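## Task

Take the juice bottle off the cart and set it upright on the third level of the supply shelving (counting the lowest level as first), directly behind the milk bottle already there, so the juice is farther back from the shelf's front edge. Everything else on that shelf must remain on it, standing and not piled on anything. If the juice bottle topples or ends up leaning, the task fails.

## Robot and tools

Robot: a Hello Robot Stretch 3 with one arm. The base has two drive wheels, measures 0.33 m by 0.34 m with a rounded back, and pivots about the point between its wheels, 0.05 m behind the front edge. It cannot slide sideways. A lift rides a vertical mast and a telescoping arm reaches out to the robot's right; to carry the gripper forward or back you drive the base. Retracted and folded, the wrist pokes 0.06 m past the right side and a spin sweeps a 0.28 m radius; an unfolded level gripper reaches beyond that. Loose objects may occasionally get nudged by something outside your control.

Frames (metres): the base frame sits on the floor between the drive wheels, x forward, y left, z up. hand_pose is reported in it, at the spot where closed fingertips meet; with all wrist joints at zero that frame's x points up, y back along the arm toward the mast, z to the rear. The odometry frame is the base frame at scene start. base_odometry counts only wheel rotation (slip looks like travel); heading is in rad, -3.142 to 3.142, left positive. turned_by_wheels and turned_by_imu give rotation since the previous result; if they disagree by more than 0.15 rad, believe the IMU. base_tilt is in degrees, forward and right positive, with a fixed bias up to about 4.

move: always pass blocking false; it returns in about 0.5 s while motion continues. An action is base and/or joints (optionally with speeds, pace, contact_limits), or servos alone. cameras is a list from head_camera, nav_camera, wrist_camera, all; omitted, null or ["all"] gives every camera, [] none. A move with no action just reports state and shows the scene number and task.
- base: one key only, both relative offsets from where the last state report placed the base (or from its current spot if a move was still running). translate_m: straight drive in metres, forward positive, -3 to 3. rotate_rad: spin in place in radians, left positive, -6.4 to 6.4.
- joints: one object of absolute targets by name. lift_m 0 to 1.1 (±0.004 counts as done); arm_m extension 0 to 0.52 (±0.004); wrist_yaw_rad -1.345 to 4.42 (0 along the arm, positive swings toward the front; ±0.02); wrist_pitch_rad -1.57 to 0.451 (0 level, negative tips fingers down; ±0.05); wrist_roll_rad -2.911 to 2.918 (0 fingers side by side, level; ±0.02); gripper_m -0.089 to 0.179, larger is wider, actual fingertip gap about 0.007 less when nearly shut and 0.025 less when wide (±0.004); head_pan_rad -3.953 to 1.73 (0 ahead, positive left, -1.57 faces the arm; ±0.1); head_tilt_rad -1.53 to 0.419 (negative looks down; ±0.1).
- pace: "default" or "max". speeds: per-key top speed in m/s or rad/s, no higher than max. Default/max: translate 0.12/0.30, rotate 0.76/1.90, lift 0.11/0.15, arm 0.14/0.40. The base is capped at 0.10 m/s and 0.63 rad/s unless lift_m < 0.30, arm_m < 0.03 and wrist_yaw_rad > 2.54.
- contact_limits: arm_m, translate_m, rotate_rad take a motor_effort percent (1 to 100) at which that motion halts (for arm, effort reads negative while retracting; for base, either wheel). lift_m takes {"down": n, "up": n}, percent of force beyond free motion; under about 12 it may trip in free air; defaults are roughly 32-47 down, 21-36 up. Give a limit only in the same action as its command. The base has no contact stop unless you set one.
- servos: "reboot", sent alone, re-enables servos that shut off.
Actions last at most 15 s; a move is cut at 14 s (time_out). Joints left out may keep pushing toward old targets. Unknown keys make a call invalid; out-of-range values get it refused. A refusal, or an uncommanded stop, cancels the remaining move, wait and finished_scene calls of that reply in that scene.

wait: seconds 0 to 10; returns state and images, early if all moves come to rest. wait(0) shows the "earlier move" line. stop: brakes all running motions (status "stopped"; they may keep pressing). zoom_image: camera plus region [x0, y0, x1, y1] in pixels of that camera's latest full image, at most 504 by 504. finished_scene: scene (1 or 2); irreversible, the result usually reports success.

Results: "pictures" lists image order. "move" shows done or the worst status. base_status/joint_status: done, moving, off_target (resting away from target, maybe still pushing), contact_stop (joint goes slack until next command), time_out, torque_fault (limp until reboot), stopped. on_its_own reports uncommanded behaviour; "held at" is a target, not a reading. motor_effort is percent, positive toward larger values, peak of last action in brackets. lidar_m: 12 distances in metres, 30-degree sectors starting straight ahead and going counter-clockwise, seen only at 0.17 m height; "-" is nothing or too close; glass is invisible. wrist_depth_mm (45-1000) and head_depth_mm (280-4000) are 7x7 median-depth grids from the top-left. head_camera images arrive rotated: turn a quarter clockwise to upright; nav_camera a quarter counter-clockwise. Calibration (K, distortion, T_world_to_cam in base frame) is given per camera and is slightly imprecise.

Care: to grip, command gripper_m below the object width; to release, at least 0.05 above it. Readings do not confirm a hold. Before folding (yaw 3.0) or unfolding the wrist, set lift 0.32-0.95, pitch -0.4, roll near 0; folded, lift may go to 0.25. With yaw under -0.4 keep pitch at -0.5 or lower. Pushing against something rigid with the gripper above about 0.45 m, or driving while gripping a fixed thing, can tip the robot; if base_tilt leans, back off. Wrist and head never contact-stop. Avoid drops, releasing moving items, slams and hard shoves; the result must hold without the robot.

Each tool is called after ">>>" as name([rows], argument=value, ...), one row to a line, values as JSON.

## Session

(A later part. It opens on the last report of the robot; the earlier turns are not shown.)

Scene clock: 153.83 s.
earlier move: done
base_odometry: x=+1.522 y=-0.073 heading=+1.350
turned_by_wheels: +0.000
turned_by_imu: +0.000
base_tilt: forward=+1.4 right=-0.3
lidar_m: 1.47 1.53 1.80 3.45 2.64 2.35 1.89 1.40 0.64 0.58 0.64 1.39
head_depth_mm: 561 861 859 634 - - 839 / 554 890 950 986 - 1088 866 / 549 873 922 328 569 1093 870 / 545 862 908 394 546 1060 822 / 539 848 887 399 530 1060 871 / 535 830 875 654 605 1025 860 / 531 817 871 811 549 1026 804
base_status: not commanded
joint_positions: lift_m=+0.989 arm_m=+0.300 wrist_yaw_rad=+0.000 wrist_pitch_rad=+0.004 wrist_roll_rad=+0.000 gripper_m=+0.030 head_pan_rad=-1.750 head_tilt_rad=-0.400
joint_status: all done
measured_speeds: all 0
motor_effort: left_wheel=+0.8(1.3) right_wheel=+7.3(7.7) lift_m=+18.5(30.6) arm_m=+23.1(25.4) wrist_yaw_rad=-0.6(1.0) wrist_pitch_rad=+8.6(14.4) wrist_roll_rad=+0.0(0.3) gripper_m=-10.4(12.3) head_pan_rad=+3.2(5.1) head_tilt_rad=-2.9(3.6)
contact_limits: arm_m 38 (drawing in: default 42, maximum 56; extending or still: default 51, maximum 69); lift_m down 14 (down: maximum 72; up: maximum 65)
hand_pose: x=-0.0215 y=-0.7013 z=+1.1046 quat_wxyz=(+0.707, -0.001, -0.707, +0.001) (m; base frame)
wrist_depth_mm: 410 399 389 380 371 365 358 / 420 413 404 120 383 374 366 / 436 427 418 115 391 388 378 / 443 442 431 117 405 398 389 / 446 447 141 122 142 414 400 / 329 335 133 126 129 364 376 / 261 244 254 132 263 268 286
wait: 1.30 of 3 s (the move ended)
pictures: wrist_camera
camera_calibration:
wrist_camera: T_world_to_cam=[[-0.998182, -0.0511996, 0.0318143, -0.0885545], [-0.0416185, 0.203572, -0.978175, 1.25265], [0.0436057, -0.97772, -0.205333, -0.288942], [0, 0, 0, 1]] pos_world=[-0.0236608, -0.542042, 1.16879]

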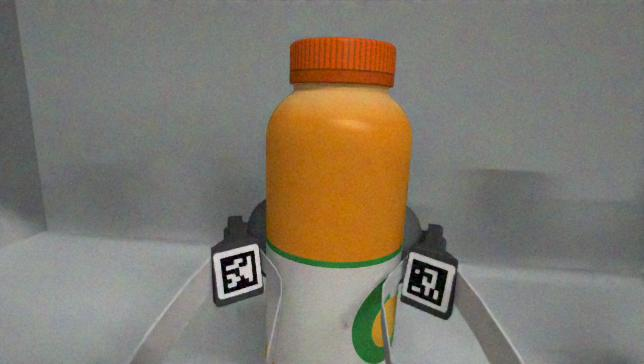

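Lower 3 mm, release, return for the milk (at current +0.12).

>>> move(joints={"lift_m":0.986}, contact_limits={"lift_m":{"down":14}}, speeds={"lift_m":0.03}, blocking=false, cameras=[])

>>> wait(seconds=1, cameras=[])

>>> move(joints={"gripper_m":0.117}, blocking=false, cameras=[])

>>> wait(seconds=3, cameras=["wrist_camera"])

>>> move(joints={"arm_m":0.0}, blocking=false, cameras=[])

>>> wait(seconds=5, cameras=["wrist_camera"])

>>> move(base={"translate_m":0.12}, joints={"lift_m":0.525,"wrist_pitch_rad":0.01}, blocking=false, cameras=[])

>>> wait(seconds=8, cameras=["wrist_camera"])

Scene clock: 155.00 s.
move: moving
base_odometry: x=+1.522 y=-0.073 heading=+1.350
turned_by_wheels: +0.000
turned_by_imu: +0.000
base_tilt: forward=+1.3 right=-0.3
lidar_m: 1.47 1.53 1.81 3.45 2.64 2.35 1.89 1.41 0.65 0.58 0.64 1.40
head_depth_mm: 561 858 861 636 - - 839 / 555 894 951 911 - 1090 869 / 548 878 921 333 569 1095 870 / 543 858 907 396 547 1055 825 / 538 847 888 400 528 1058 873 / 535 833 873 653 576 1024 862 / 531 819 868 811 548 1027 806
base_status: not commanded
joint_positions: lift_m=+0.986 arm_m=+0.300 wrist_yaw_rad=+0.000 wrist_pitch_rad=+0.014 wrist_roll_rad=+0.000 gripper_m=+0.030 head_pan_rad=-1.750 head_tilt_rad=-0.400
joint_status: lift_m moving
measured_speeds: all 0
motor_effort: left_wheel=+0.9(1.1) right_wheel=+7.6(7.9) lift_m=+19.0(20.9) arm_m=+22.2(23.5) wrist_yaw_rad=-0.4(0.9) wrist_pitch_rad=+7.1(9.1) wrist_roll_rad=-0.1(0.3) gripper_m=-10.8(11.4) head_pan_rad=+4.8(4.9) head_tilt_rad=-2.9(3.0)
contact_limits: arm_m 38 (drawing in: default 42, maximum 56; extending or still: default 51, maximum 69); lift_m down 14 (down: maximum 72; up: maximum 65)
hand_pose: x=-0.0215 y=-0.7015 z=+1.1041 quat_wxyz=(+0.707, -0.005, -0.707, +0.004) (m; base frame)
wrist_depth_mm: 412 399 393 382 374 365 357 / 423 413 401 121 382 379 371 / 436 428 419 115 390 389 377 / 445 438 427 118 402 400 389 / 442 446 141 122 142 411 401 / 332 338 133 127 129 368 376 / 262 244 255 131 265 269 287
pictures: none
No camera images: "cameras" was empty.

Scene clock: 155.03 s.
earlier move: done
base_odometry: x=+1.522 y=-0.073 heading=+1.350
turned_by_wheels: +0.000
turned_by_imu: +0.000
base_tilt: forward=+1.3 right=-0.1
lidar_m: 1.48 1.53 1.80 3.46 2.64 2.35 1.89 1.41 0.64 0.58 0.64 1.40
head_depth_mm: 562 863 856 634 - - 840 / 556 889 948 915 - 1091 865 / 549 876 921 333 569 1093 871 / 543 863 911 397 545 1061 824 / 538 848 889 400 528 1063 875 / 534 833 874 654 577 1025 862 / 530 818 867 811 549 1029 806
base_status: not commanded
joint_positions: lift_m=+0.986 arm_m=+0.300 wrist_yaw_rad=+0.000 wrist_pitch_rad=+0.014 wrist_roll_rad=+0.000 gripper_m=+0.030 head_pan_rad=-1.750 head_tilt_rad=-0.400
joint_status: all done
measured_speeds: all 0
motor_effort: left_wheel=+1.1(1.1) right_wheel=+6.9(7.9) lift_m=+17.8(20.9) arm_m=+22.3(23.5) wrist_yaw_rad=-0.4(0.9) wrist_pitch_rad=+7.0(9.1) wrist_roll_rad=-0.3(0.3) gripper_m=-11.5(11.5) head_pan_rad=+3.8(4.9) head_tilt_rad=-2.2(3.0)
contact_limits: arm_m 38 (drawing in: default 42, maximum 56; extending or still: default 51, maximum 69); lift_m down 14 (down: maximum 72; up: maximum 65)
hand_pose: x=-0.0215 y=-0.7015 z=+1.1041 quat_wxyz=(+0.707, -0.005, -0.707, +0.004) (m; base frame)
wrist_depth_mm: 409 401 390 381 375 367 359 / 420 414 402 121 381 375 370 / 435 426 415 115 389 385 379 / 441 440 430 118 405 400 392 / 443 447 141 122 142 412 402 / 332 338 133 127 129 370 375 / 261 243 255 131 265 270 286
wait: 0.03 of 1 s (the move ended)
pictures: none
No camera images: "cameras" was empty.

Scene clock: 155.53 s.
move: moving
base_odometry: x=+1.522 y=-0.073 heading=+1.350
turned_by_wheels: +0.000
turned_by_imu: +0.000
base_tilt: forward=+1.4 right=-0.2
lidar_m: 1.47 1.52 1.81 3.45 2.63 2.35 1.89 1.41 0.64 0.58 0.64 1.39
head_depth_mm: 562 863 857 633 - - 843 / 554 894 950 914 - 1097 869 / 549 876 920 334 570 1094 868 / 544 859 909 397 545 1062 826 / 539 847 886 401 527 1061 871 / 534 832 874 637 576 1025 864 / 530 816 868 811 549 1031 808
base_status: not commanded
joint_positions: lift_m=+0.986 arm_m=+0.300 wrist_yaw_rad=+0.000 wrist_pitch_rad=+0.014 wrist_roll_rad=+0.000 gripper_m=+0.067 head_pan_rad=-1.750 head_tilt_rad=-0.400
joint_status: gripper_m moving
measured_speeds: all 0
motor_effort: left_wheel=+1.2(1.2) right_wheel=+6.5(7.9) lift_m=+17.8(18.1) arm_m=+21.2(23.1) wrist_yaw_rad=-0.1(0.8) wrist_pitch_rad=+6.9(7.5) wrist_roll_rad=-0.2(0.6) gripper_m=+77.9(77.9) head_pan_rad=+3.3(4.9) head_tilt_rad=-3.1(3.1)
contact_limits: arm_m 38 (drawing in: default 42, maximum 56; extending or still: default 51, maximum 69); lift_m down 14 (down: maximum 72; up: maximum 65)
hand_pose: x=-0.0215 y=-0.7015 z=+1.1042 quat_wxyz=(+0.707, -0.005, -0.707, +0.005) (m; base frame)
wrist_depth_mm: 410 402 391 383 374 366 360 / 420 413 403 122 384 377 367 / 431 427 418 117 391 385 379 / 444 440 429 119 401 398 389 / 443 445 152 124 141 409 401 / 331 336 135 128 130 367 377 / 272 243 257 132 264 271 287
pictures: none
No camera images: "cameras" was empty.

Scene clock: 156.43 s.
earlier move: done
base_odometry: x=+1.522 y=-0.073 heading=+1.350
turned_by_wheels: +0.000
turned_by_imu: +0.000
base_tilt: forward=+1.2 right=-0.3
lidar_m: 1.48 1.53 1.81 3.44 2.64 2.36 1.89 1.41 0.64 0.59 0.64 1.39
head_depth_mm: 560 861 861 634 - - 841 / 553 891 955 911 - 1090 866 / 549 879 920 334 570 1097 868 / 544 863 905 397 545 1058 826 / 538 847 887 400 528 1059 873 / 535 832 875 630 578 1021 866 / 530 819 869 811 549 1033 806
base_status: not commanded
joint_positions: lift_m=+0.986 arm_m=+0.300 wrist_yaw_rad=+0.000 wrist_pitch_rad=+0.025 wrist_roll_rad=+0.000 gripper_m=+0.117 head_pan_rad=-1.750 head_tilt_rad=-0.400
joint_status: all done
measured_speeds: all 0
motor_effort: left_wheel=+1.2(1.4) right_wheel=+7.0(7.9) lift_m=+17.8(18.1) arm_m=+21.5(23.1) wrist_yaw_rad=-0.5(0.9) wrist_pitch_rad=+5.1(7.5) wrist_roll_rad=+0.0(0.6) gripper_m=-0.3(78.7) head_pan_rad=+3.7(4.9) head_tilt_rad=-2.3(3.1)
contact_limits: arm_m 38 (drawing in: default 42, maximum 56; extending or still: default 51, maximum 69); lift_m down 14 (down: maximum 72; up: maximum 65)
hand_pose: x=-0.0215 y=-0.7017 z=+1.1069 quat_wxyz=(+0.707, -0.008, -0.707, +0.008) (m; base frame)
wrist_depth_mm: 411 407 394 382 376 367 361 / 422 417 405 124 382 377 370 / 433 429 419 119 391 388 379 / 444 440 433 120 400 399 390 / 445 445 151 123 144 406 399 / 359 124 145 127 327 129 390 / - 257 271 132 270 273 295
wait: 0.90 of 3 s (the move ended)
pictures: wrist_camera
camera_calibration:
wrist_camera: T_world_to_cam=[[-0.998177, -0.0506239, 0.0328612, -0.089391], [-0.0416234, 0.183136, -0.982206, 1.24513], [0.043705, -0.981783, -0.184909, -0.314394], [0, 0, 0, 1]] pos_world=[-0.0236609, -0.54122, 1.16778]

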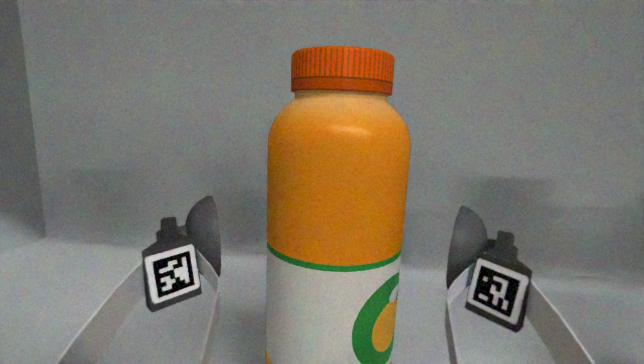

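Scene clock: 156.93 s.
move: moving
base_odometry: x=+1.522 y=-0.073 heading=+1.350
turned_by_wheels: +0.000
turned_by_imu: +0.000
base_tilt: forward=+1.4 right=-0.2
lidar_m: 1.47 1.53 1.81 3.45 2.64 2.35 1.89 1.41 0.64 0.59 0.64 1.39
head_depth_mm: 562 859 856 634 - - 836 / 555 891 951 911 - 1090 866 / 548 878 920 325 569 1091 869 / 544 861 903 386 545 1058 824 / 539 848 889 387 415 1059 875 / 533 832 874 610 576 1026 865 / 531 820 866 812 548 1027 806
base_status: not commanded
joint_positions: lift_m=+0.986 arm_m=+0.282 wrist_yaw_rad=+0.000 wrist_pitch_rad=+0.025 wrist_roll_rad=+0.000 gripper_m=+0.117 head_pan_rad=-1.750 head_tilt_rad=-0.400
joint_status: arm_m moving
measured_speeds: translate_m=+0.000 rotate_rad=+0.000 lift_m=+0.000 arm_m=-0.068 wrist_yaw_rad=+0.000 wrist_pitch_rad=+0.000 wrist_roll_rad=+0.000 head_pan_rad=+0.000 head_tilt_rad=+0.000
motor_effort: left_wheel=+1.1(1.1) right_wheel=+7.5(7.8) lift_m=+17.7(17.9) arm_m=-23.8(25.4) wrist_yaw_rad=-0.2(0.7) wrist_pitch_rad=+4.8(5.6) wrist_roll_rad=-0.1(0.3) gripper_m=-0.5(1.1) head_pan_rad=+4.7(5.3) head_tilt_rad=-2.1(2.8)
contact_limits: lift_m down 14 (down: maximum 72; up: maximum 65)
hand_pose: x=-0.0215 y=-0.6841 z=+1.1070 quat_wxyz=(+0.707, -0.009, -0.707, +0.009) (m; base frame)
wrist_depth_mm: 425 417 406 398 389 380 374 / 435 427 421 135 398 391 381 / 444 440 433 134 405 402 391 / 462 453 447 135 419 414 403 / 445 460 159 139 424 418 415 / 360 124 318 143 159 129 390 / - 258 274 148 273 274 295
pictures: none
No camera images: "cameras" was empty.

Scene clock: 159.87 s.
earlier move: done
base_odometry: x=+1.522 y=-0.073 heading=+1.350
turned_by_wheels: +0.000
turned_by_imu: -0.001
base_tilt: forward=+1.4 right=-0.2
lidar_m: 1.47 1.53 1.81 3.45 2.64 2.35 1.89 1.41 0.65 0.59 0.64 1.40
head_depth_mm: 559 861 855 639 626 - - / 554 892 952 851 628 - - / 549 875 926 579 578 - - / 542 859 915 751 546 - - / 539 845 895 804 671 - - / 533 834 875 810 640 1028 856 / 529 818 868 811 527 1032 807
base_status: not commanded
joint_positions: lift_m=+0.986 arm_m=+0.000 wrist_yaw_rad=+0.002 wrist_pitch_rad=+0.026 wrist_roll_rad=+0.000 gripper_m=+0.117 head_pan_rad=-1.750 head_tilt_rad=-0.400
joint_status: all done
measured_speeds: all 0
motor_effort: left_wheel=+0.8(1.1) right_wheel=+7.3(7.8) lift_m=+17.4(17.9) arm_m=-24.9(25.9) wrist_yaw_rad=-2.2(2.7) wrist_pitch_rad=+5.1(5.8) wrist_roll_rad=-0.1(0.4) gripper_m=-0.6(1.5) head_pan_rad=+4.1(6.1) head_tilt_rad=-1.4(2.8)
contact_limits: lift_m down 14 (down: maximum 72; up: maximum 65)
hand_pose: x=-0.0210 y=-0.4017 z=+1.1072 quat_wxyz=(+0.707, -0.008, -0.707, +0.009) (m; base frame)
wrist_depth_mm: 474 684 673 670 651 639 617 / 441 699 695 679 668 658 642 / 315 335 322 685 688 662 654 / 326 342 324 443 702 417 361 / 366 338 333 447 498 427 365 / 342 124 335 368 371 129 355 / - 301 295 292 286 277 297
wait: 2.93 of 5 s (the move ended)
pictures: wrist_camera
camera_calibration:
wrist_camera: T_world_to_cam=[[-0.998089, -0.0523189, 0.0328827, -0.0744356], [-0.0419139, 0.182165, -0.982374, 1.19023], [0.0454066, -0.981875, -0.18401, -0.0207868], [0, 0, 0, 1]] pos_world=[-0.0234622, -0.241123, 1.16788]

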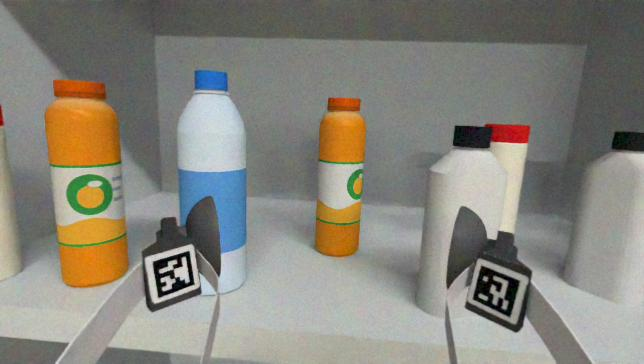

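Scene clock: 160.37 s.
move: moving
base_odometry: x=+1.526 y=-0.058 heading=+1.349
turned_by_wheels: +0.000
turned_by_imu: +0.000
base_tilt: forward=+1.0 right=-0.3
lidar_m: 1.46 1.51 1.79 3.45 2.66 2.36 1.91 0.69 0.64 0.59 0.63 1.39
head_depth_mm: 561 886 906 642 624 991 - / 553 893 949 849 595 1155 - / 548 875 925 558 569 1127 - / 543 861 918 859 574 - - / 537 846 886 668 636 - - / 533 834 878 871 606 1026 849 / 528 821 868 522 536 1032 818
base_status: translate_m moving
joint_positions: lift_m=+0.961 arm_m=+0.000 wrist_yaw_rad=+0.002 wrist_pitch_rad=-0.006 wrist_roll_rad=+0.000 gripper_m=+0.117 head_pan_rad=-1.750 head_tilt_rad=-0.400
joint_status: lift_m moving; wrist_pitch_rad moving
measured_speeds: translate_m=+0.058 rotate_rad=+0.000 lift_m=-0.097 arm_m=+0.000 wrist_yaw_rad=+0.000 wrist_pitch_rad=+0.000 wrist_roll_rad=+0.000 head_pan_rad=+0.000 head_tilt_rad=+0.000
motor_effort: left_wheel=+4.2(5.4) right_wheel=+10.5(10.9) lift_m=+15.6(20.7) arm_m=-24.5(25.1) wrist_yaw_rad=-2.0(2.2) wrist_pitch_rad=+2.7(4.4) wrist_roll_rad=-0.2(0.5) gripper_m=-0.8(1.1) head_pan_rad=+4.2(4.6) head_tilt_rad=-1.9(2.1)
hand_pose: x=-0.0210 y=-0.4011 z=+1.0739 quat_wxyz=(+0.707, +0.003, -0.707, -0.002) (m; base frame)
wrist_depth_mm: 438 586 664 655 638 634 615 / 410 335 308 677 663 644 639 / 413 333 312 691 670 290 633 / 346 343 319 542 645 296 374 / 350 335 328 415 424 305 373 / 307 124 292 298 288 129 317 / 429 - 817 797 782 277 268
pictures: none
No camera images: "cameras" was empty.

Scene clock: 164.90 s.
earlier move: done
base_odometry: x=+1.549 y=+0.044 heading=+1.349
turned_by_wheels: +0.000
turned_by_imu: +0.000
base_tilt: forward=+1.3 right=-0.3
lidar_m: 1.35 1.40 1.73 3.45 3.40 2.45 2.01 0.75 0.62 0.67 0.58 1.40
head_depth_mm: 562 907 956 740 615 1089 866 / 557 894 948 577 592 1047 847 / 553 877 935 916 598 1090 822 / 545 864 902 680 600 1098 867 / 541 849 901 752 564 1057 692 / 533 836 878 534 565 1058 829 / 531 823 870 870 551 1032 877
base_status: done
joint_positions: lift_m=+0.525 arm_m=+0.000 wrist_yaw_rad=+0.002 wrist_pitch_rad=-0.008 wrist_roll_rad=+0.000 gripper_m=+0.117 head_pan_rad=-1.750 head_tilt_rad=-0.400
joint_status: all done
measured_speeds: all 0
motor_effort: left_wheel=-1.6(5.4) right_wheel=+8.0(13.5) lift_m=+16.8(22.7) arm_m=-23.4(25.1) wrist_yaw_rad=-1.9(2.3) wrist_pitch_rad=+3.5(4.6) wrist_roll_rad=-0.1(0.5) gripper_m=-0.1(1.5) head_pan_rad=+3.2(5.2) head_tilt_rad=-0.4(2.3)
hand_pose: x=-0.0210 y=-0.4010 z=+0.6377 quat_wxyz=(+0.707, +0.004, -0.707, -0.002) (m; base frame)
wrist_depth_mm: 334 454 671 661 645 624 624 / 337 462 698 668 667 648 637 / 341 470 716 305 680 663 654 / 345 444 658 300 702 685 672 / 349 400 392 314 466 372 501 / 315 124 305 315 333 129 350 / - 437 302 294 287 280 274
wait: 4.53 of 8 s (the move ended)
pictures: wrist_camera
camera_calibration:
wrist_camera: T_world_to_cam=[[-0.998098, -0.0531864, 0.0311712, -0.0582535], [-0.0419157, 0.214713, -0.975777, 0.737755], [0.0452052, -0.975228, -0.216534, -0.0831143], [0, 0, 0, 1]] pos_world=[-0.023462, -0.242559, 0.703703]

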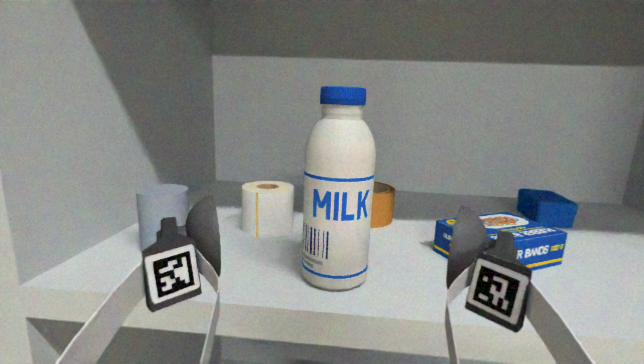

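>>> move(joints={"arm_m":0.17}, contact_limits={"arm_m":38}, blocking=false, cameras=[])

>>> wait(seconds=4, cameras=["wrist_camera"])

>>> move(joints={"gripper_m":0.03}, blocking=false, cameras=[])

>>> wait(seconds=3, cameras=["wrist_camera"])

>>> move(joints={"lift_m":0.575,"wrist_pitch_rad":0.05}, blocking=false, cameras=[])

>>> wait(seconds=3, cameras=["wrist_camera"])

>>> move(joints={"arm_m":0.0}, blocking=false, cameras=[])

>>> wait(seconds=4, cameras=[])

>>> move(base={"translate_m":-0.12}, joints={"lift_m":1.03}, blocking=false, cameras=[])

>>> wait(seconds=8, cameras=["wrist_camera","head_camera"])

Scene clock: 166.40 s.
move: moving
base_odometry: x=+1.549 y=+0.044 heading=+1.349
turned_by_wheels: +0.000
turned_by_imu: +0.000
base_tilt: forward=+1.3 right=-0.2
lidar_m: 1.35 1.40 1.73 3.46 3.40 2.45 2.01 0.75 0.61 0.67 0.58 1.40
head_depth_mm: 562 911 954 740 612 1087 865 / 556 891 948 578 592 1050 844 / 550 878 938 916 598 1096 825 / 546 863 902 678 598 1092 872 / 540 850 896 751 565 1054 692 / 536 835 882 536 566 1061 826 / 531 820 871 872 550 1027 878
base_status: not commanded
joint_positions: lift_m=+0.525 arm_m=+0.018 wrist_yaw_rad=+0.002 wrist_pitch_rad=-0.008 wrist_roll_rad=+0.000 gripper_m=+0.117 head_pan_rad=-1.750 head_tilt_rad=-0.400
joint_status: arm_m moving
measured_speeds: translate_m=+0.000 rotate_rad=+0.000 lift_m=+0.000 arm_m=+0.068 wrist_yaw_rad=+0.000 wrist_pitch_rad=+0.000 wrist_roll_rad=+0.000 head_pan_rad=+0.000 head_tilt_rad=+0.000
motor_effort: left_wheel=-1.0(1.4) right_wheel=+7.9(8.4) lift_m=+17.1(17.2) arm_m=+24.6(25.8) wrist_yaw_rad=-1.5(2.4) wrist_pitch_rad=+3.6(4.4) wrist_roll_rad=+0.0(0.3) gripper_m=+0.1(1.1) head_pan_rad=+2.2(4.1) head_tilt_rad=-0.3(0.9)
contact_limits: arm_m 38 (drawing in: default 42, maximum 56; extending or still: default 51, maximum 69)
hand_pose: x=-0.0211 y=-0.4187 z=+0.6377 quat_wxyz=(+0.707, +0.004, -0.707, -0.002) (m; base frame)
wrist_depth_mm: 334 455 659 641 628 618 597 / 337 458 676 663 645 630 614 / 341 471 707 284 673 656 639 / 345 442 713 283 684 666 653 / 350 404 395 298 469 350 499 / 313 124 306 304 335 129 351 / - 292 284 279 273 264 270
pictures: none
No camera images: "cameras" was empty.

Scene clock: 168.40 s.
earlier move: done
base_odometry: x=+1.549 y=+0.044 heading=+1.349
turned_by_wheels: +0.000
turned_by_imu: -0.001
base_tilt: forward=+1.4 right=-0.2
lidar_m: 1.35 1.41 1.73 3.47 3.39 2.46 2.01 0.76 0.62 0.67 0.58 1.40
head_depth_mm: 563 912 954 739 611 1088 865 / 557 895 949 578 591 1049 848 / 551 881 932 920 599 1093 824 / 546 865 901 679 599 1095 873 / 540 848 900 752 564 1061 690 / 536 836 883 535 565 1057 825 / 532 821 870 869 551 1031 875
base_status: not commanded
joint_positions: lift_m=+0.525 arm_m=+0.170 wrist_yaw_rad=+0.002 wrist_pitch_rad=-0.008 wrist_roll_rad=+0.000 gripper_m=+0.117 head_pan_rad=-1.750 head_tilt_rad=-0.400
joint_status: all done
measured_speeds: all 0
motor_effort: left_wheel=-1.2(1.5) right_wheel=+7.4(8.4) lift_m=+19.1(19.1) arm_m=+25.0(26.7) wrist_yaw_rad=-1.8(2.4) wrist_pitch_rad=+3.7(4.4) wrist_roll_rad=-0.4(0.5) gripper_m=-0.1(1.3) head_pan_rad=+2.9(4.2) head_tilt_rad=+0.4(0.9)
contact_limits: arm_m 38 (drawing in: default 42, maximum 56; extending or still: default 51, maximum 69)
hand_pose: x=-0.0211 y=-0.5710 z=+0.6377 quat_wxyz=(+0.707, +0.004, -0.707, -0.002) (m; base frame)
wrist_depth_mm: 331 449 515 497 489 478 473 / 330 456 527 129 501 498 483 / 335 459 548 133 517 510 499 / 343 467 564 128 534 526 511 / 316 401 153 128 140 452 424 / 217 124 151 133 144 129 269 / - 240 251 138 249 242 207
wait: 2.00 of 4 s (the move ended)
pictures: wrist_camera
camera_calibration:
wrist_camera: T_world_to_cam=[[-0.998098, -0.0531864, 0.0311712, -0.0672952], [-0.0419157, 0.214713, -0.975777, 0.774256], [0.0452052, -0.975228, -0.216534, -0.248903], [0, 0, 0, 1]] pos_world=[-0.023462, -0.412559, 0.703703]

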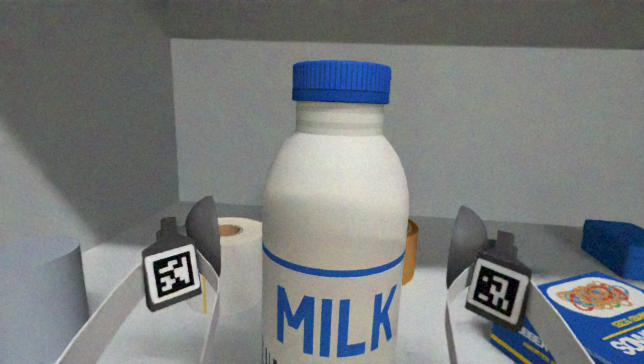

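Scene clock: 168.90 s.
move: moving
base_odometry: x=+1.549 y=+0.044 heading=+1.349
turned_by_wheels: +0.000
turned_by_imu: +0.000
base_tilt: forward=+1.3 right=-0.2
lidar_m: 1.35 1.41 1.74 3.46 3.40 2.45 2.01 0.75 0.61 0.67 0.58 1.40
head_depth_mm: 564 910 959 739 614 1084 863 / 557 893 949 576 591 1051 846 / 550 878 935 918 597 1089 821 / 546 863 900 680 601 1092 871 / 540 850 900 753 565 1058 690 / 536 833 880 535 565 1061 824 / 531 821 870 870 551 1028 877
base_status: not commanded
joint_positions: lift_m=+0.525 arm_m=+0.170 wrist_yaw_rad=+0.002 wrist_pitch_rad=-0.008 wrist_roll_rad=+0.000 gripper_m=+0.080 head_pan_rad=-1.750 head_tilt_rad=-0.400
joint_status: gripper_m moving
measured_speeds: all 0
motor_effort: left_wheel=-1.4(1.4) right_wheel=+7.7(8.2) lift_m=+19.3(19.4) arm_m=+24.6(25.2) wrist_yaw_rad=-1.6(2.3) wrist_pitch_rad=+3.8(4.5) wrist_roll_rad=-0.1(0.3) gripper_m=-77.1(80.0) head_pan_rad=+3.0(3.5) head_tilt_rad=+0.3(0.5)
contact_limits: arm_m 38 (drawing in: default 42, maximum 56; extending or still: default 51, maximum 69)
hand_pose: x=-0.0211 y=-0.5710 z=+0.6377 quat_wxyz=(+0.707, +0.004, -0.707, -0.002) (m; base frame)
wrist_depth_mm: 328 444 511 500 493 480 473 / 333 450 527 130 503 496 484 / 337 461 552 133 518 514 498 / 341 470 567 128 528 522 514 / 316 424 151 128 143 484 426 / 218 297 145 133 135 250 269 / 218 230 243 139 250 125 207
pictures: none
No camera images: "cameras" was empty.

Scene clock: 169.80 s.
earlier move: done
base_odometry: x=+1.549 y=+0.044 heading=+1.349
turned_by_wheels: +0.000
turned_by_imu: +0.000
base_tilt: forward=+1.5 right=-0.2
lidar_m: 1.35 1.40 1.73 3.46 3.39 2.46 2.01 0.75 0.61 0.67 0.58 1.40
head_depth_mm: 564 909 955 741 611 1090 866 / 557 890 949 577 591 1051 848 / 550 876 937 919 597 1094 823 / 546 862 899 680 598 1094 874 / 541 848 897 754 565 1061 689 / 538 835 876 534 563 1064 826 / 531 823 873 871 552 1029 878
base_status: not commanded
joint_positions: lift_m=+0.525 arm_m=+0.170 wrist_yaw_rad=+0.002 wrist_pitch_rad=-0.008 wrist_roll_rad=+0.000 gripper_m=+0.031 head_pan_rad=-1.750 head_tilt_rad=-0.400
joint_status: all done
measured_speeds: all 0
motor_effort: left_wheel=-0.9(1.5) right_wheel=+7.4(8.2) lift_m=+20.0(20.1) arm_m=+20.2(25.6) wrist_yaw_rad=-1.9(2.3) wrist_pitch_rad=+4.1(4.5) wrist_roll_rad=-0.2(0.4) gripper_m=-14.0(86.2) head_pan_rad=+2.8(4.2) head_tilt_rad=+0.3(0.5)
contact_limits: arm_m 38 (drawing in: default 42, maximum 56; extending or still: default 51, maximum 69)
hand_pose: x=-0.0211 y=-0.5710 z=+0.6377 quat_wxyz=(+0.707, +0.004, -0.707, -0.002) (m; base frame)
wrist_depth_mm: 329 451 513 504 491 479 472 / 333 455 533 129 503 495 486 / 335 460 543 132 521 510 498 / 339 461 574 127 526 523 511 / 315 422 150 128 139 485 426 / 218 318 135 132 131 341 269 / 222 230 251 138 250 224 207
wait: 0.90 of 3 s (the move ended)
pictures: wrist_camera
camera_calibration:
wrist_camera: T_world_to_cam=[[-0.998098, -0.0531864, 0.0311712, -0.0672952], [-0.0419157, 0.214713, -0.975777, 0.774256], [0.0452052, -0.975228, -0.216534, -0.248903], [0, 0, 0, 1]] pos_world=[-0.023462, -0.412559, 0.703703]

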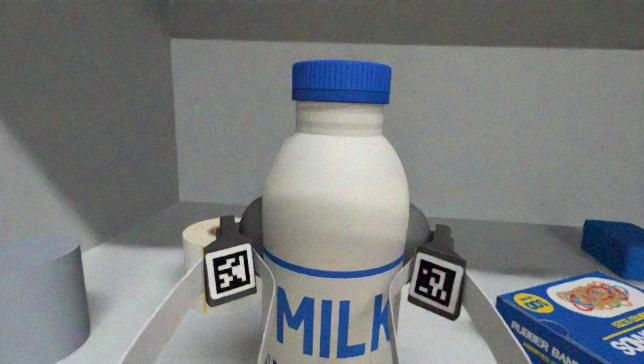

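Scene clock: 170.30 s.
move: moving
base_odometry: x=+1.549 y=+0.044 heading=+1.349
turned_by_wheels: +0.000
turned_by_imu: +0.000
base_tilt: forward=+1.4 right=-0.3
lidar_m: 1.35 1.40 1.73 3.46 3.39 2.45 2.01 0.75 0.62 0.67 0.58 1.40
head_depth_mm: 564 909 955 739 612 1083 868 / 557 892 948 577 590 1051 848 / 551 875 937 913 598 1094 823 / 547 863 903 681 600 1095 868 / 541 847 899 752 563 1059 679 / 536 834 876 535 564 1056 823 / 533 818 870 873 549 1029 876
base_status: not commanded
joint_positions: lift_m=+0.550 arm_m=+0.170 wrist_yaw_rad=+0.002 wrist_pitch_rad=-0.021 wrist_roll_rad=+0.000 gripper_m=+0.031 head_pan_rad=-1.750 head_tilt_rad=-0.400
joint_status: lift_m moving; wrist_pitch_rad moving
measured_speeds: translate_m=+0.000 rotate_rad=+0.000 lift_m=+0.097 arm_m=+0.000 wrist_yaw_rad=+0.000 wrist_pitch_rad=+0.000 wrist_roll_rad=+0.000 head_pan_rad=+0.000 head_tilt_rad=+0.000
motor_effort: left_wheel=-0.8(1.4) right_wheel=+7.4(8.2) lift_m=+39.0(40.7) arm_m=+17.3(20.7) wrist_yaw_rad=-1.9(2.3) wrist_pitch_rad=+13.4(14.0) wrist_roll_rad=-0.3(0.3) gripper_m=-13.8(14.6) head_pan_rad=+2.5(3.8) head_tilt_rad=+0.6(0.8)
contact_limits: arm_m 38 (drawing in: default 42, maximum 56; extending or still: default 51, maximum 69)
hand_pose: x=-0.0211 y=-0.5707 z=+0.6596 quat_wxyz=(+0.707, +0.008, -0.707, -0.007) (m; base frame)
wrist_depth_mm: 329 446 516 500 487 480 467 / 332 452 526 129 500 491 489 / 338 459 545 133 515 508 501 / 339 468 571 127 530 527 512 / 329 439 151 128 139 517 486 / 228 342 135 132 131 366 367 / 222 251 274 137 271 228 230
pictures: none
No camera images: "cameras" was empty.

Scene clock: 171.10 s.
earlier move: off_target
base_odometry: x=+1.549 y=+0.044 heading=+1.349
turned_by_wheels: +0.000
turned_by_imu: +0.000
base_tilt: forward=+1.5 right=-0.2
lidar_m: 1.35 1.41 1.73 3.45 3.39 2.46 2.00 0.75 0.62 0.67 0.58 1.40
head_depth_mm: 564 911 955 737 612 1084 865 / 557 889 947 577 593 1048 845 / 551 880 937 917 597 1093 821 / 546 862 897 677 599 1092 871 / 540 850 901 752 564 1058 668 / 536 834 877 535 564 1063 813 / 532 820 871 871 551 1025 877
base_status: not commanded
joint_positions: lift_m=+0.575 arm_m=+0.170 wrist_yaw_rad=+0.002 wrist_pitch_rad=-0.021 wrist_roll_rad=+0.000 gripper_m=+0.031 head_pan_rad=-1.750 head_tilt_rad=-0.400
joint_status: wrist_pitch_rad off_target (ended at -0.021, target +0.050); the others done
measured_speeds: all 0
on_its_own: wrist_pitch_rad is at rest, and its effort (+13.5) is outside its rest range (-8 to +12)
motor_effort: left_wheel=-1.2(1.5) right_wheel=+7.7(8.2) lift_m=+36.8(40.7) arm_m=+13.6(20.7) wrist_yaw_rad=-1.7(2.3) wrist_pitch_rad=+13.5(14.7) wrist_roll_rad=-0.3(0.5) gripper_m=-13.0(14.6) head_pan_rad=+2.1(3.8) head_tilt_rad=+0.5(0.8)
contact_limits: arm_m 38 (drawing in: default 42, maximum 56; extending or still: default 51, maximum 69)
hand_pose: x=-0.0211 y=-0.5707 z=+0.6843 quat_wxyz=(+0.707, +0.008, -0.707, -0.007) (m; base frame)
wrist_depth_mm: 330 445 512 502 487 476 472 / 333 454 532 129 502 493 480 / 339 458 552 133 521 508 500 / 340 465 565 127 530 528 516 / 342 470 150 127 139 543 531 / 317 401 134 132 131 429 402 / 225 289 290 138 313 273 277
wait: 0.80 of 3 s (the move ended)
pictures: wrist_camera
camera_calibration:
wrist_camera: T_world_to_cam=[[-0.998094, -0.0536168, 0.0305605, -0.068559], [-0.042015, 0.227622, -0.972843, 0.825019], [0.0452045, -0.972272, -0.229441, -0.227925], [0, 0, 0, 1]] pos_world=[-0.0234619, -0.413074, 0.752413]

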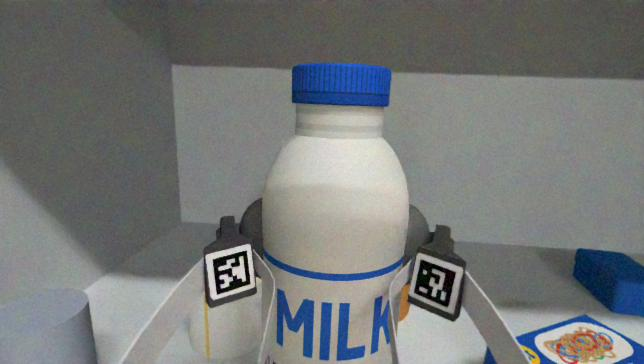

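Scene clock: 171.60 s.
move: moving
base_odometry: x=+1.549 y=+0.044 heading=+1.349
turned_by_wheels: +0.000
turned_by_imu: +0.000
base_tilt: forward=+1.4 right=-0.2
lidar_m: 1.35 1.40 1.73 3.45 3.39 2.45 2.01 0.75 0.62 0.67 0.58 1.40
head_depth_mm: 564 909 956 739 611 1085 866 / 556 893 947 577 594 1049 846 / 553 877 932 918 597 1091 822 / 548 863 900 679 600 1096 870 / 541 850 900 749 564 1056 652 / 537 834 880 535 563 1059 828 / 531 817 869 870 550 1023 875
base_status: not commanded
joint_positions: lift_m=+0.575 arm_m=+0.152 wrist_yaw_rad=+0.002 wrist_pitch_rad=-0.021 wrist_roll_rad=+0.000 gripper_m=+0.031 head_pan_rad=-1.750 head_tilt_rad=-0.400
joint_status: arm_m moving
measured_speeds: translate_m=+0.000 rotate_rad=+0.000 lift_m=+0.000 arm_m=-0.069 wrist_yaw_rad=+0.000 wrist_pitch_rad=+0.000 wrist_roll_rad=+0.000 head_pan_rad=+0.000 head_tilt_rad=+0.000
motor_effort: left_wheel=-1.2(1.3) right_wheel=+7.8(8.2) lift_m=+35.5(36.6) arm_m=-24.5(25.5) wrist_yaw_rad=-1.8(2.4) wrist_pitch_rad=+13.9(13.9) wrist_roll_rad=+0.3(0.3) gripper_m=-14.2(15.2) head_pan_rad=+1.8(3.5) head_tilt_rad=+0.1(1.0)
hand_pose: x=-0.0211 y=-0.5529 z=+0.6842 quat_wxyz=(+0.707, +0.008, -0.707, -0.007) (m; base frame)
wrist_depth_mm: 330 450 527 511 497 495 478 / 334 455 538 128 514 509 497 / 337 462 567 132 531 525 511 / 340 468 590 127 547 541 530 / 344 473 150 127 139 553 551 / 305 402 135 132 131 426 399 / 231 290 304 138 311 272 276
pictures: none
No camera images: "cameras" was empty.

Scene clock: 173.60 s.
earlier move: done
base_odometry: x=+1.549 y=+0.044 heading=+1.349
turned_by_wheels: +0.000
turned_by_imu: -0.001
base_tilt: forward=+1.3 right=-0.2
lidar_m: 1.35 1.41 1.74 3.47 3.39 2.46 2.01 0.75 0.62 0.67 0.58 1.40
head_depth_mm: 563 911 958 740 612 1094 867 / 557 893 947 577 592 1051 849 / 551 875 934 916 597 1095 822 / 546 864 900 681 600 1097 873 / 541 847 901 750 563 1060 873 / 535 834 879 534 564 1062 825 / 532 821 872 871 551 1024 877
base_status: not commanded
joint_positions: lift_m=+0.575 arm_m=+0.000 wrist_yaw_rad=+0.002 wrist_pitch_rad=-0.021 wrist_roll_rad=+0.000 gripper_m=+0.031 head_pan_rad=-1.750 head_tilt_rad=-0.400
joint_status: all done
measured_speeds: all 0
on_its_own: wrist_pitch_rad is at rest, and its effort (+13.3) is outside its rest range (-8 to +12)
motor_effort: left_wheel=-1.0(1.5) right_wheel=+7.9(8.4) lift_m=+30.4(36.6) arm_m=-23.6(26.2) wrist_yaw_rad=-2.1(2.4) wrist_pitch_rad=+13.3(14.3) wrist_roll_rad=-0.4(0.4) gripper_m=-13.0(15.2) head_pan_rad=+3.0(3.8) head_tilt_rad=+1.1(1.2)
hand_pose: x=-0.0211 y=-0.4006 z=+0.6842 quat_wxyz=(+0.707, +0.008, -0.707, -0.007) (m; base frame)
wrist_depth_mm: 335 455 669 654 635 626 614 / 339 461 698 129 652 651 630 / 340 468 716 133 677 668 660 / 344 479 734 128 697 686 665 / 348 424 143 128 139 556 606 / 354 394 135 132 131 384 438 / 327 317 316 137 314 330 337
wait: 2.00 of 4 s (the move ended)
pictures: none
No camera images: "cameras" was empty.

Scene clock: 174.10 s.
move: moving
base_odometry: x=+1.545 y=+0.029 heading=+1.349
turned_by_wheels: +0.000
turned_by_imu: +0.000
base_tilt: forward=+1.7 right=+0.3
lidar_m: 1.37 1.42 1.74 3.45 3.37 2.44 1.99 0.74 0.61 0.65 0.58 1.40
head_depth_mm: 561 910 957 787 624 1086 864 / 556 894 943 568 590 1088 867 / 550 877 933 918 599 1091 825 / 545 861 898 677 600 1092 873 / 540 847 902 861 572 1058 872 / 536 833 878 524 551 1057 832 / 532 819 873 903 578 1030 876
base_status: translate_m moving
joint_positions: lift_m=+0.600 arm_m=+0.000 wrist_yaw_rad=+0.001 wrist_pitch_rad=-0.022 wrist_roll_rad=+0.000 gripper_m=+0.031 head_pan_rad=-1.750 head_tilt_rad=-0.400
joint_status: lift_m moving
measured_speeds: translate_m=-0.058 rotate_rad=+0.000 lift_m=+0.097 arm_m=+0.000 wrist_yaw_rad=+0.000 wrist_pitch_rad=+0.000 wrist_roll_rad=+0.000 head_pan_rad=+0.000 head_tilt_rad=+0.000
motor_effort: left_wheel=-9.5(10.2) right_wheel=-5.5(5.7) lift_m=+37.7(40.9) arm_m=-24.7(25.3) wrist_yaw_rad=-2.3(2.3) wrist_pitch_rad=+13.6(14.3) wrist_roll_rad=-0.3(0.3) gripper_m=-13.5(15.3) head_pan_rad=+1.7(2.9) head_tilt_rad=+1.2(1.4)
hand_pose: x=-0.0211 y=-0.4006 z=+0.7093 quat_wxyz=(+0.707, +0.009, -0.707, -0.007) (m; base frame)
wrist_depth_mm: 350 474 662 648 648 621 612 / 353 480 691 129 654 648 638 / 358 488 713 133 676 671 650 / 361 488 747 128 699 698 670 / 367 445 143 128 139 611 659 / 367 430 132 132 131 405 482 / 339 323 348 137 344 363 375
pictures: none
No camera images: "cameras" was empty.

Scene clock: 178.57 s.
earlier move: done
base_odometry: x=+1.522 y=-0.073 heading=+1.349
turned_by_wheels: +0.000
turned_by_imu: -0.002
base_tilt: forward=+1.4 right=-0.2
lidar_m: 1.47 1.53 1.81 3.45 2.63 2.35 1.89 1.41 0.65 0.59 0.64 1.39
head_depth_mm: 561 858 856 632 - - - / 554 890 951 988 - - - / 549 877 923 560 - - - / 543 863 914 558 - - - / 539 847 892 351 - - - / 534 833 872 871 526 1030 850 / 529 814 869 814 548 1033 852
base_status: done
joint_positions: lift_m=+1.030 arm_m=+0.000 wrist_yaw_rad=+0.001 wrist_pitch_rad=-0.022 wrist_roll_rad=+0.000 gripper_m=+0.031 head_pan_rad=-1.750 head_tilt_rad=-0.400
joint_status: all done
measured_speeds: all 0
on_its_own: wrist_pitch_rad is at rest, and its effort (+13.1) is outside its rest range (-8 to +12)
motor_effort: left_wheel=-2.9(10.2) right_wheel=-3.5(5.9) lift_m=+37.5(43.4) arm_m=-22.9(26.1) wrist_yaw_rad=-1.1(2.3) wrist_pitch_rad=+13.1(14.3) wrist_roll_rad=-0.3(0.5) gripper_m=-13.4(15.3) head_pan_rad=+2.3(3.6) head_tilt_rad=+1.7(2.1)
hand_pose: x=-0.0212 y=-0.4006 z=+1.1390 quat_wxyz=(+0.707, +0.008, -0.707, -0.008) (m; base frame)
wrist_depth_mm: 471 661 674 653 640 627 618 / 478 701 687 129 656 648 632 / 321 585 337 133 679 665 653 / 329 344 319 128 301 428 359 / 364 464 151 128 140 442 366 / 365 355 134 132 131 408 373 / 326 312 314 137 308 327 333
wait: 4.47 of 8 s (the move ended)
pictures: head_camera (sideways), wrist_camera
camera_calibration:
head_camera: T_world_to_cam=[[0.0750568, 0.332411, -0.940143, 1.23817], [0.982312, -0.186843, 0.0123603, -0.0202447], [-0.171551, -0.924442, -0.340556, 0.402428], [0, 0, 0, 1]] pos_world=[-0.00400962, -0.043343, 1.30136]
wrist_camera: T_world_to_cam=[[-0.998129, -0.0530148, 0.0304534, -0.0731707], [-0.0418149, 0.228554, -0.972633, 1.22884], [0.0446037, -0.972087, -0.230343, 0.0428589], [0, 0, 0, 1]] pos_world=[-0.0235615, -0.243073, 1.20731]

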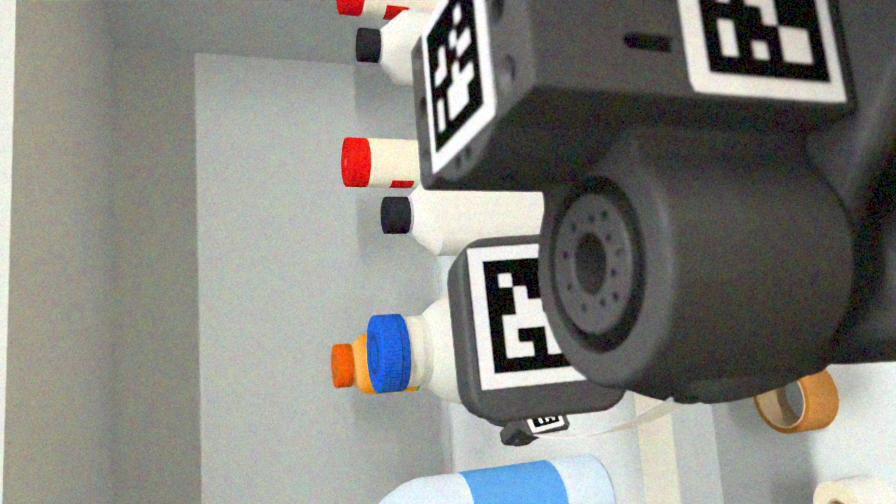

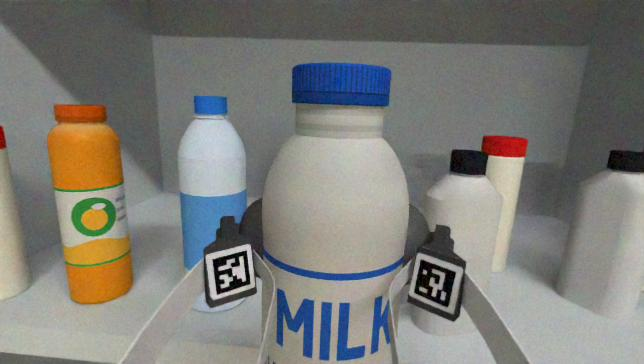

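>>> move(blocking=false, joints={"arm_m":0.176}, contact_limits={"arm_m":38}, cameras=[])

>>> wait(seconds=4)

Scene clock: 179.83 s.
move: moving
base_odometry: x=+1.522 y=-0.073 heading=+1.349
turned_by_wheels: +0.000
turned_by_imu: +0.000
base_tilt: forward=+1.3 right=-0.1
lidar_m: 1.47 1.53 1.81 3.46 2.64 2.36 1.89 1.40 0.65 0.58 0.64 1.40
head_depth_mm: 561 859 858 628 - - - / 555 888 950 - - - - / 547 873 924 - - - - / 543 862 919 554 - - - / 538 845 892 366 - - - / 533 830 873 912 550 1026 861 / 529 818 866 812 548 1029 853
base_status: not commanded
joint_positions: lift_m=+1.030 arm_m=+0.018 wrist_yaw_rad=+0.001 wrist_pitch_rad=-0.022 wrist_roll_rad=+0.000 gripper_m=+0.031 head_pan_rad=-1.750 head_tilt_rad=-0.400
joint_status: arm_m moving
measured_speeds: translate_m=+0.000 rotate_rad=+0.000 lift_m=+0.000 arm_m=+0.068 wrist_yaw_rad=+0.000 wrist_pitch_rad=+0.000 wrist_roll_rad=+0.000 head_pan_rad=+0.000 head_tilt_rad=+0.000
motor_effort: left_wheel=-2.7(3.1) right_wheel=-3.2(4.1) lift_m=+37.6(37.8) arm_m=+26.4(26.4) wrist_yaw_rad=-1.3(1.7) wrist_pitch_rad=+12.9(14.0) wrist_roll_rad=+0.0(0.3) gripper_m=-12.9(14.8) head_pan_rad=+2.3(3.1) head_tilt_rad=+2.2(2.3)
contact_limits: arm_m 38 (drawing in: default 42, maximum 56; extending or still: default 51, maximum 69)
hand_pose: x=-0.0212 y=-0.4183 z=+1.1390 quat_wxyz=(+0.707, +0.008, -0.707, -0.008) (m; base frame)
wrist_depth_mm: 469 654 649 645 622 614 598 / 475 685 672 130 631 628 614 / 308 581 315 133 662 649 645 / 312 325 303 128 291 405 356 / 323 469 151 128 138 424 355 / 348 350 135 132 131 383 363 / 310 296 310 137 309 316 335
pictures: none
No camera images: "cameras" was empty.

Scene clock: 181.87 s.
earlier move: done
base_odometry: x=+1.522 y=-0.073 heading=+1.349
turned_by_wheels: +0.000
turned_by_imu: -0.001
base_tilt: forward=+1.4 right=-0.2
lidar_m: 1.47 1.53 1.81 3.44 2.63 2.36 1.89 1.41 0.64 0.59 0.64 1.40
head_depth_mm: 561 861 877 - 595 971 844 / 556 890 940 - 569 1090 865 / 549 878 911 545 555 1090 867 / 545 860 899 - 543 1054 825 / 540 845 885 284 288 1058 872 / 535 835 871 503 576 1027 861 / 530 817 867 812 549 1030 851
base_status: not commanded
joint_positions: lift_m=+1.030 arm_m=+0.176 wrist_yaw_rad=+0.001 wrist_pitch_rad=-0.022 wrist_roll_rad=+0.000 gripper_m=+0.031 head_pan_rad=-1.750 head_tilt_rad=-0.400
joint_status: all done
measured_speeds: all 0
on_its_own: wrist_pitch_rad is at rest, and its effort (+14.2) is outside its rest range (-8 to +12)
motor_effort: left_wheel=-2.7(3.3) right_wheel=-3.5(4.1) lift_m=+37.7(38.0) arm_m=+24.8(26.4) wrist_yaw_rad=-1.7(1.9) wrist_pitch_rad=+14.2(14.3) wrist_roll_rad=-0.1(0.3) gripper_m=-13.6(15.0) head_pan_rad=+2.0(3.1) head_tilt_rad=+2.6(2.8)
contact_limits: arm_m 38 (drawing in: default 42, maximum 56; extending or still: default 51, maximum 69)
hand_pose: x=-0.0212 y=-0.5766 z=+1.1390 quat_wxyz=(+0.707, +0.008, -0.707, -0.008) (m; base frame)
wrist_depth_mm: 464 515 508 490 481 470 461 / 454 540 525 129 496 485 478 / 150 552 536 133 515 501 492 / - 556 565 128 521 521 255 / 144 166 150 128 139 541 141 / 148 161 135 132 131 149 134 / 153 158 309 138 310 142 129
wait: 2.03 of 4 s (the move ended)
pictures: head_camera (sideways), nav_camera (sideways), wrist_camera
camera_calibration:
head_camera: T_world_to_cam=[[0.0750568, 0.332411, -0.940143, 1.23817], [0.982312, -0.186843, 0.0123603, -0.0202447], [-0.171551, -0.924442, -0.340556, 0.402428], [0, 0, 0, 1]] pos_world=[-0.00400962, -0.043343, 1.30136]
nav_camera: T_world_to_cam=[[-0.0166258, -0.351058, 0.936206, -1.17561], [-0.991729, 0.124971, 0.0292497, 0.0170389], [-0.127267, -0.927977, -0.350232, 0.417808], [0, 0, 0, 1]] pos_world=[0.0505255, -0.0271219, 1.24645]
wrist_camera: T_world_to_cam=[[-0.998129, -0.0530167, 0.0304476, -0.0824951], [-0.041814, 0.228648, -0.972611, 1.26908], [0.0446028, -0.972064, -0.230438, -0.128105], [0, 0, 0, 1]] pos_world=[-0.0235615, -0.419073, 1.20731]

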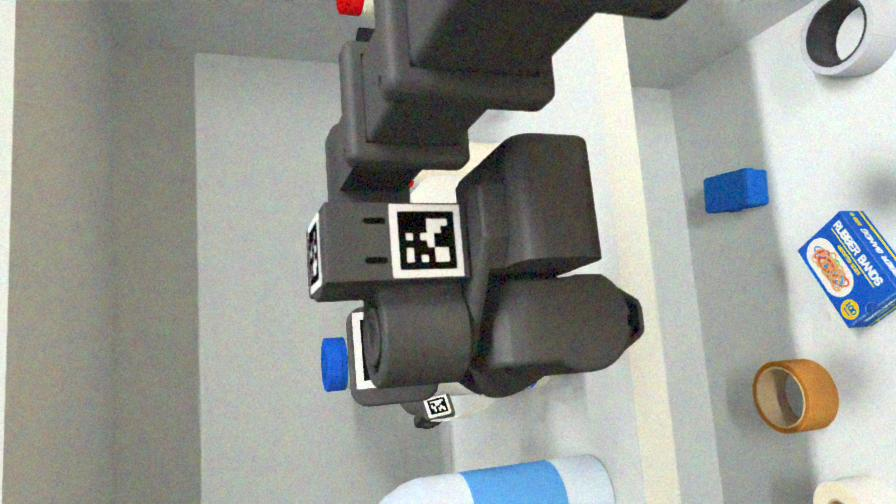

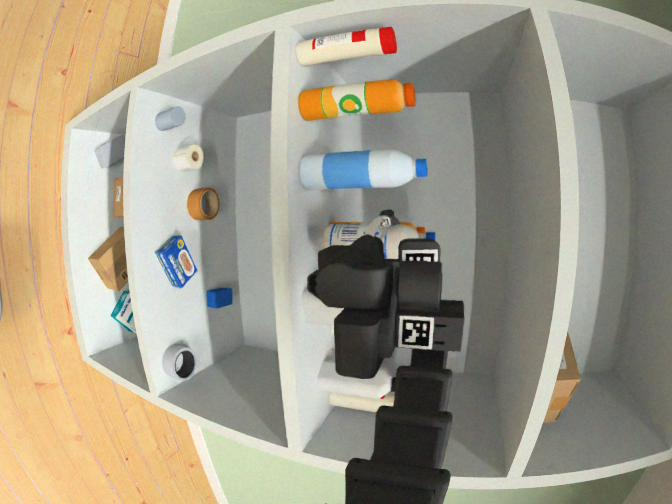

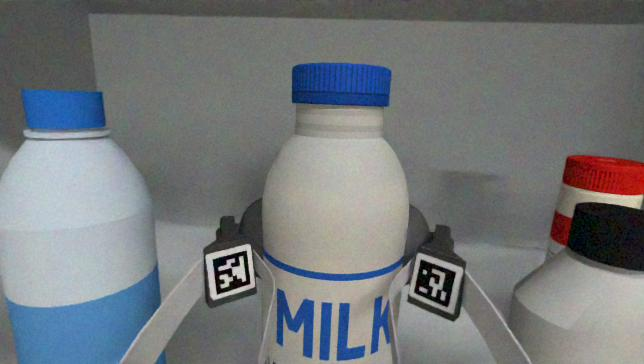

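>>> move(blocking=false, joints={"lift_m":0.977}, contact_limits={"lift_m":{"down":14}}, speeds={"lift_m":0.03}, cameras=[])

>>> wait(seconds=4)

Scene clock: 182.57 s.
move: moving
base_odometry: x=+1.522 y=-0.073 heading=+1.349
turned_by_wheels: +0.000
turned_by_imu: +0.000
base_tilt: forward=+1.3 right=-0.3
lidar_m: 1.47 1.53 1.81 3.45 2.64 2.35 1.89 1.41 0.65 0.58 0.64 1.40
head_depth_mm: 562 861 857 - - 982 840 / 556 892 940 - 568 1093 867 / 549 878 919 317 554 1094 868 / 542 859 907 - 298 1055 828 / 539 848 885 293 289 1059 871 / 534 831 874 526 562 1025 860 / 531 821 868 810 548 1029 852
base_status: not commanded
joint_positions: lift_m=+1.017 arm_m=+0.176 wrist_yaw_rad=+0.001 wrist_pitch_rad=-0.022 wrist_roll_rad=+0.000 gripper_m=+0.031 head_pan_rad=-1.750 head_tilt_rad=-0.400
joint_status: lift_m moving
measured_speeds: translate_m=+0.000 rotate_rad=+0.000 lift_m=-0.030 arm_m=+0.000 wrist_yaw_rad=+0.000 wrist_pitch_rad=+0.000 wrist_roll_rad=+0.000 head_pan_rad=+0.000 head_tilt_rad=+0.000
motor_effort: left_wheel=-3.2(3.2) right_wheel=-3.6(3.9) lift_m=+19.2(35.2) arm_m=+24.6(25.2) wrist_yaw_rad=-1.4(1.7) wrist_pitch_rad=+13.5(14.2) wrist_roll_rad=+0.1(0.3) gripper_m=-12.8(14.9) head_pan_rad=+1.6(3.3) head_tilt_rad=+2.1(3.0)
contact_limits: arm_m 38 (drawing in: default 42, maximum 56; extending or still: default 51, maximum 69); lift_m down 14 (down: maximum 72; up: maximum 65)
hand_pose: x=-0.0212 y=-0.5766 z=+1.1262 quat_wxyz=(+0.707, +0.008, -0.707, -0.008) (m; base frame)
wrist_depth_mm: 466 517 505 492 483 470 462 / 152 530 525 129 494 488 478 / - 554 536 133 514 500 489 / 142 168 565 128 522 517 145 / 143 166 150 127 139 533 136 / 148 161 135 132 131 142 129 / 153 159 293 138 291 142 128
pictures: none
No camera images: "cameras" was empty.

Scene clock: 184.27 s.
earlier move: done
base_odometry: x=+1.522 y=-0.073 heading=+1.349
turned_by_wheels: +0.000
turned_by_imu: +0.000
base_tilt: forward=+1.4 right=-0.2
lidar_m: 1.47 1.53 1.81 3.44 2.63 2.35 1.89 1.41 0.65 0.58 0.64 1.40
head_depth_mm: 559 859 858 640 - - 813 / 552 892 952 916 - 1056 865 / 549 875 923 540 290 981 869 / 544 862 916 545 286 990 824 / 538 845 892 370 291 311 873 / 534 831 871 525 525 1030 860 / 529 822 867 811 548 1034 851
base_status: not commanded
joint_positions: lift_m=+0.977 arm_m=+0.176 wrist_yaw_rad=+0.001 wrist_pitch_rad=+0.013 wrist_roll_rad=+0.000 gripper_m=+0.031 head_pan_rad=-1.750 head_tilt_rad=-0.400
joint_status: all done
measured_speeds: all 0
motor_effort: left_wheel=-3.0(3.5) right_wheel=-3.4(4.1) lift_m=+17.6(35.2) arm_m=+25.2(26.1) wrist_yaw_rad=-1.8(1.8) wrist_pitch_rad=+7.3(14.6) wrist_roll_rad=+0.1(0.4) gripper_m=-14.0(15.0) head_pan_rad=+1.6(3.3) head_tilt_rad=+2.7(3.2)
contact_limits: arm_m 38 (drawing in: default 42, maximum 56; extending or still: default 51, maximum 69); lift_m down 14 (down: maximum 72; up: maximum 65)
hand_pose: x=-0.0212 y=-0.5775 z=+1.0951 quat_wxyz=(+0.707, -0.004, -0.707, +0.005) (m; base frame)
wrist_depth_mm: 145 521 508 498 483 477 463 / - 528 524 130 501 490 476 / 137 162 542 133 518 499 131 / 140 165 560 128 518 515 128 / 143 166 150 128 139 431 121 / 147 159 135 132 131 141 123 / 150 156 254 137 251 141 127
wait: 1.70 of 4 s (the move ended)
pictures: head_camera (sideways), nav_camera (sideways), wrist_camera
camera_calibration:
head_camera: T_world_to_cam=[[0.0750568, 0.332411, -0.940143, 1.23817], [0.982312, -0.186843, 0.0123603, -0.0202447], [-0.171551, -0.924442, -0.340556, 0.402428], [0, 0, 0, 1]] pos_world=[-0.00400962, -0.043343, 1.30136]
nav_camera: T_world_to_cam=[[-0.0166258, -0.351058, 0.936206, -1.17561], [-0.991729, 0.124971, 0.0292497, 0.0170389], [-0.127267, -0.927977, -0.350232, 0.417808], [0, 0, 0, 1]] pos_world=[0.0505255, -0.0271219, 1.24645]
wrist_camera: T_world_to_cam=[[-0.998129, -0.0519119, 0.0323046, -0.0826015], [-0.0418203, 0.194201, -0.98007, 1.21475], [0.0446038, -0.979587, -0.196008, -0.18124], [0, 0, 0, 1]] pos_world=[-0.0235615, -0.417735, 1.15769]

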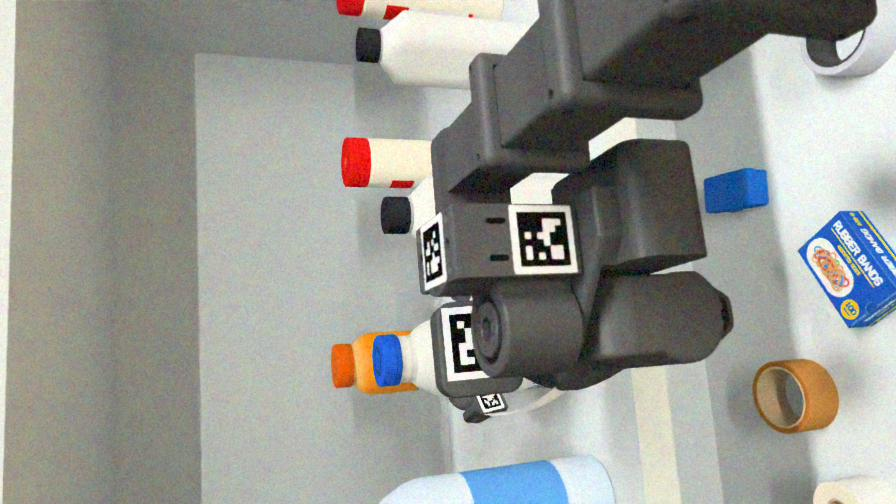

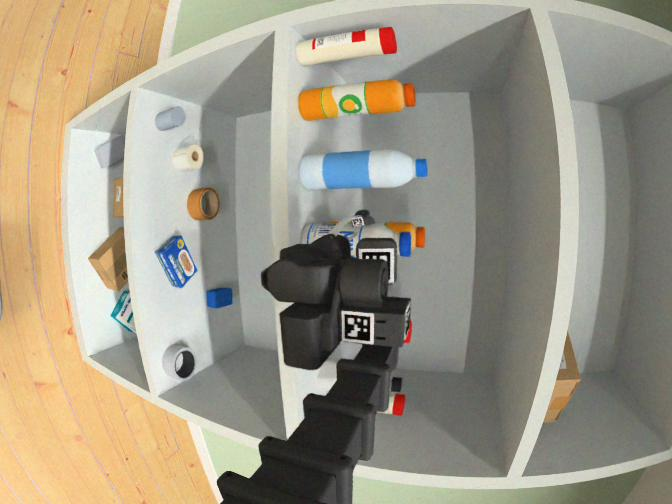

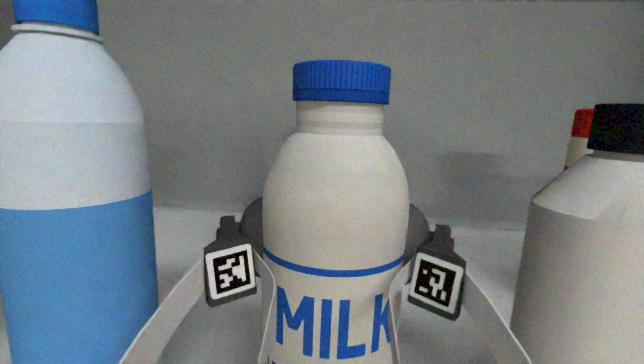

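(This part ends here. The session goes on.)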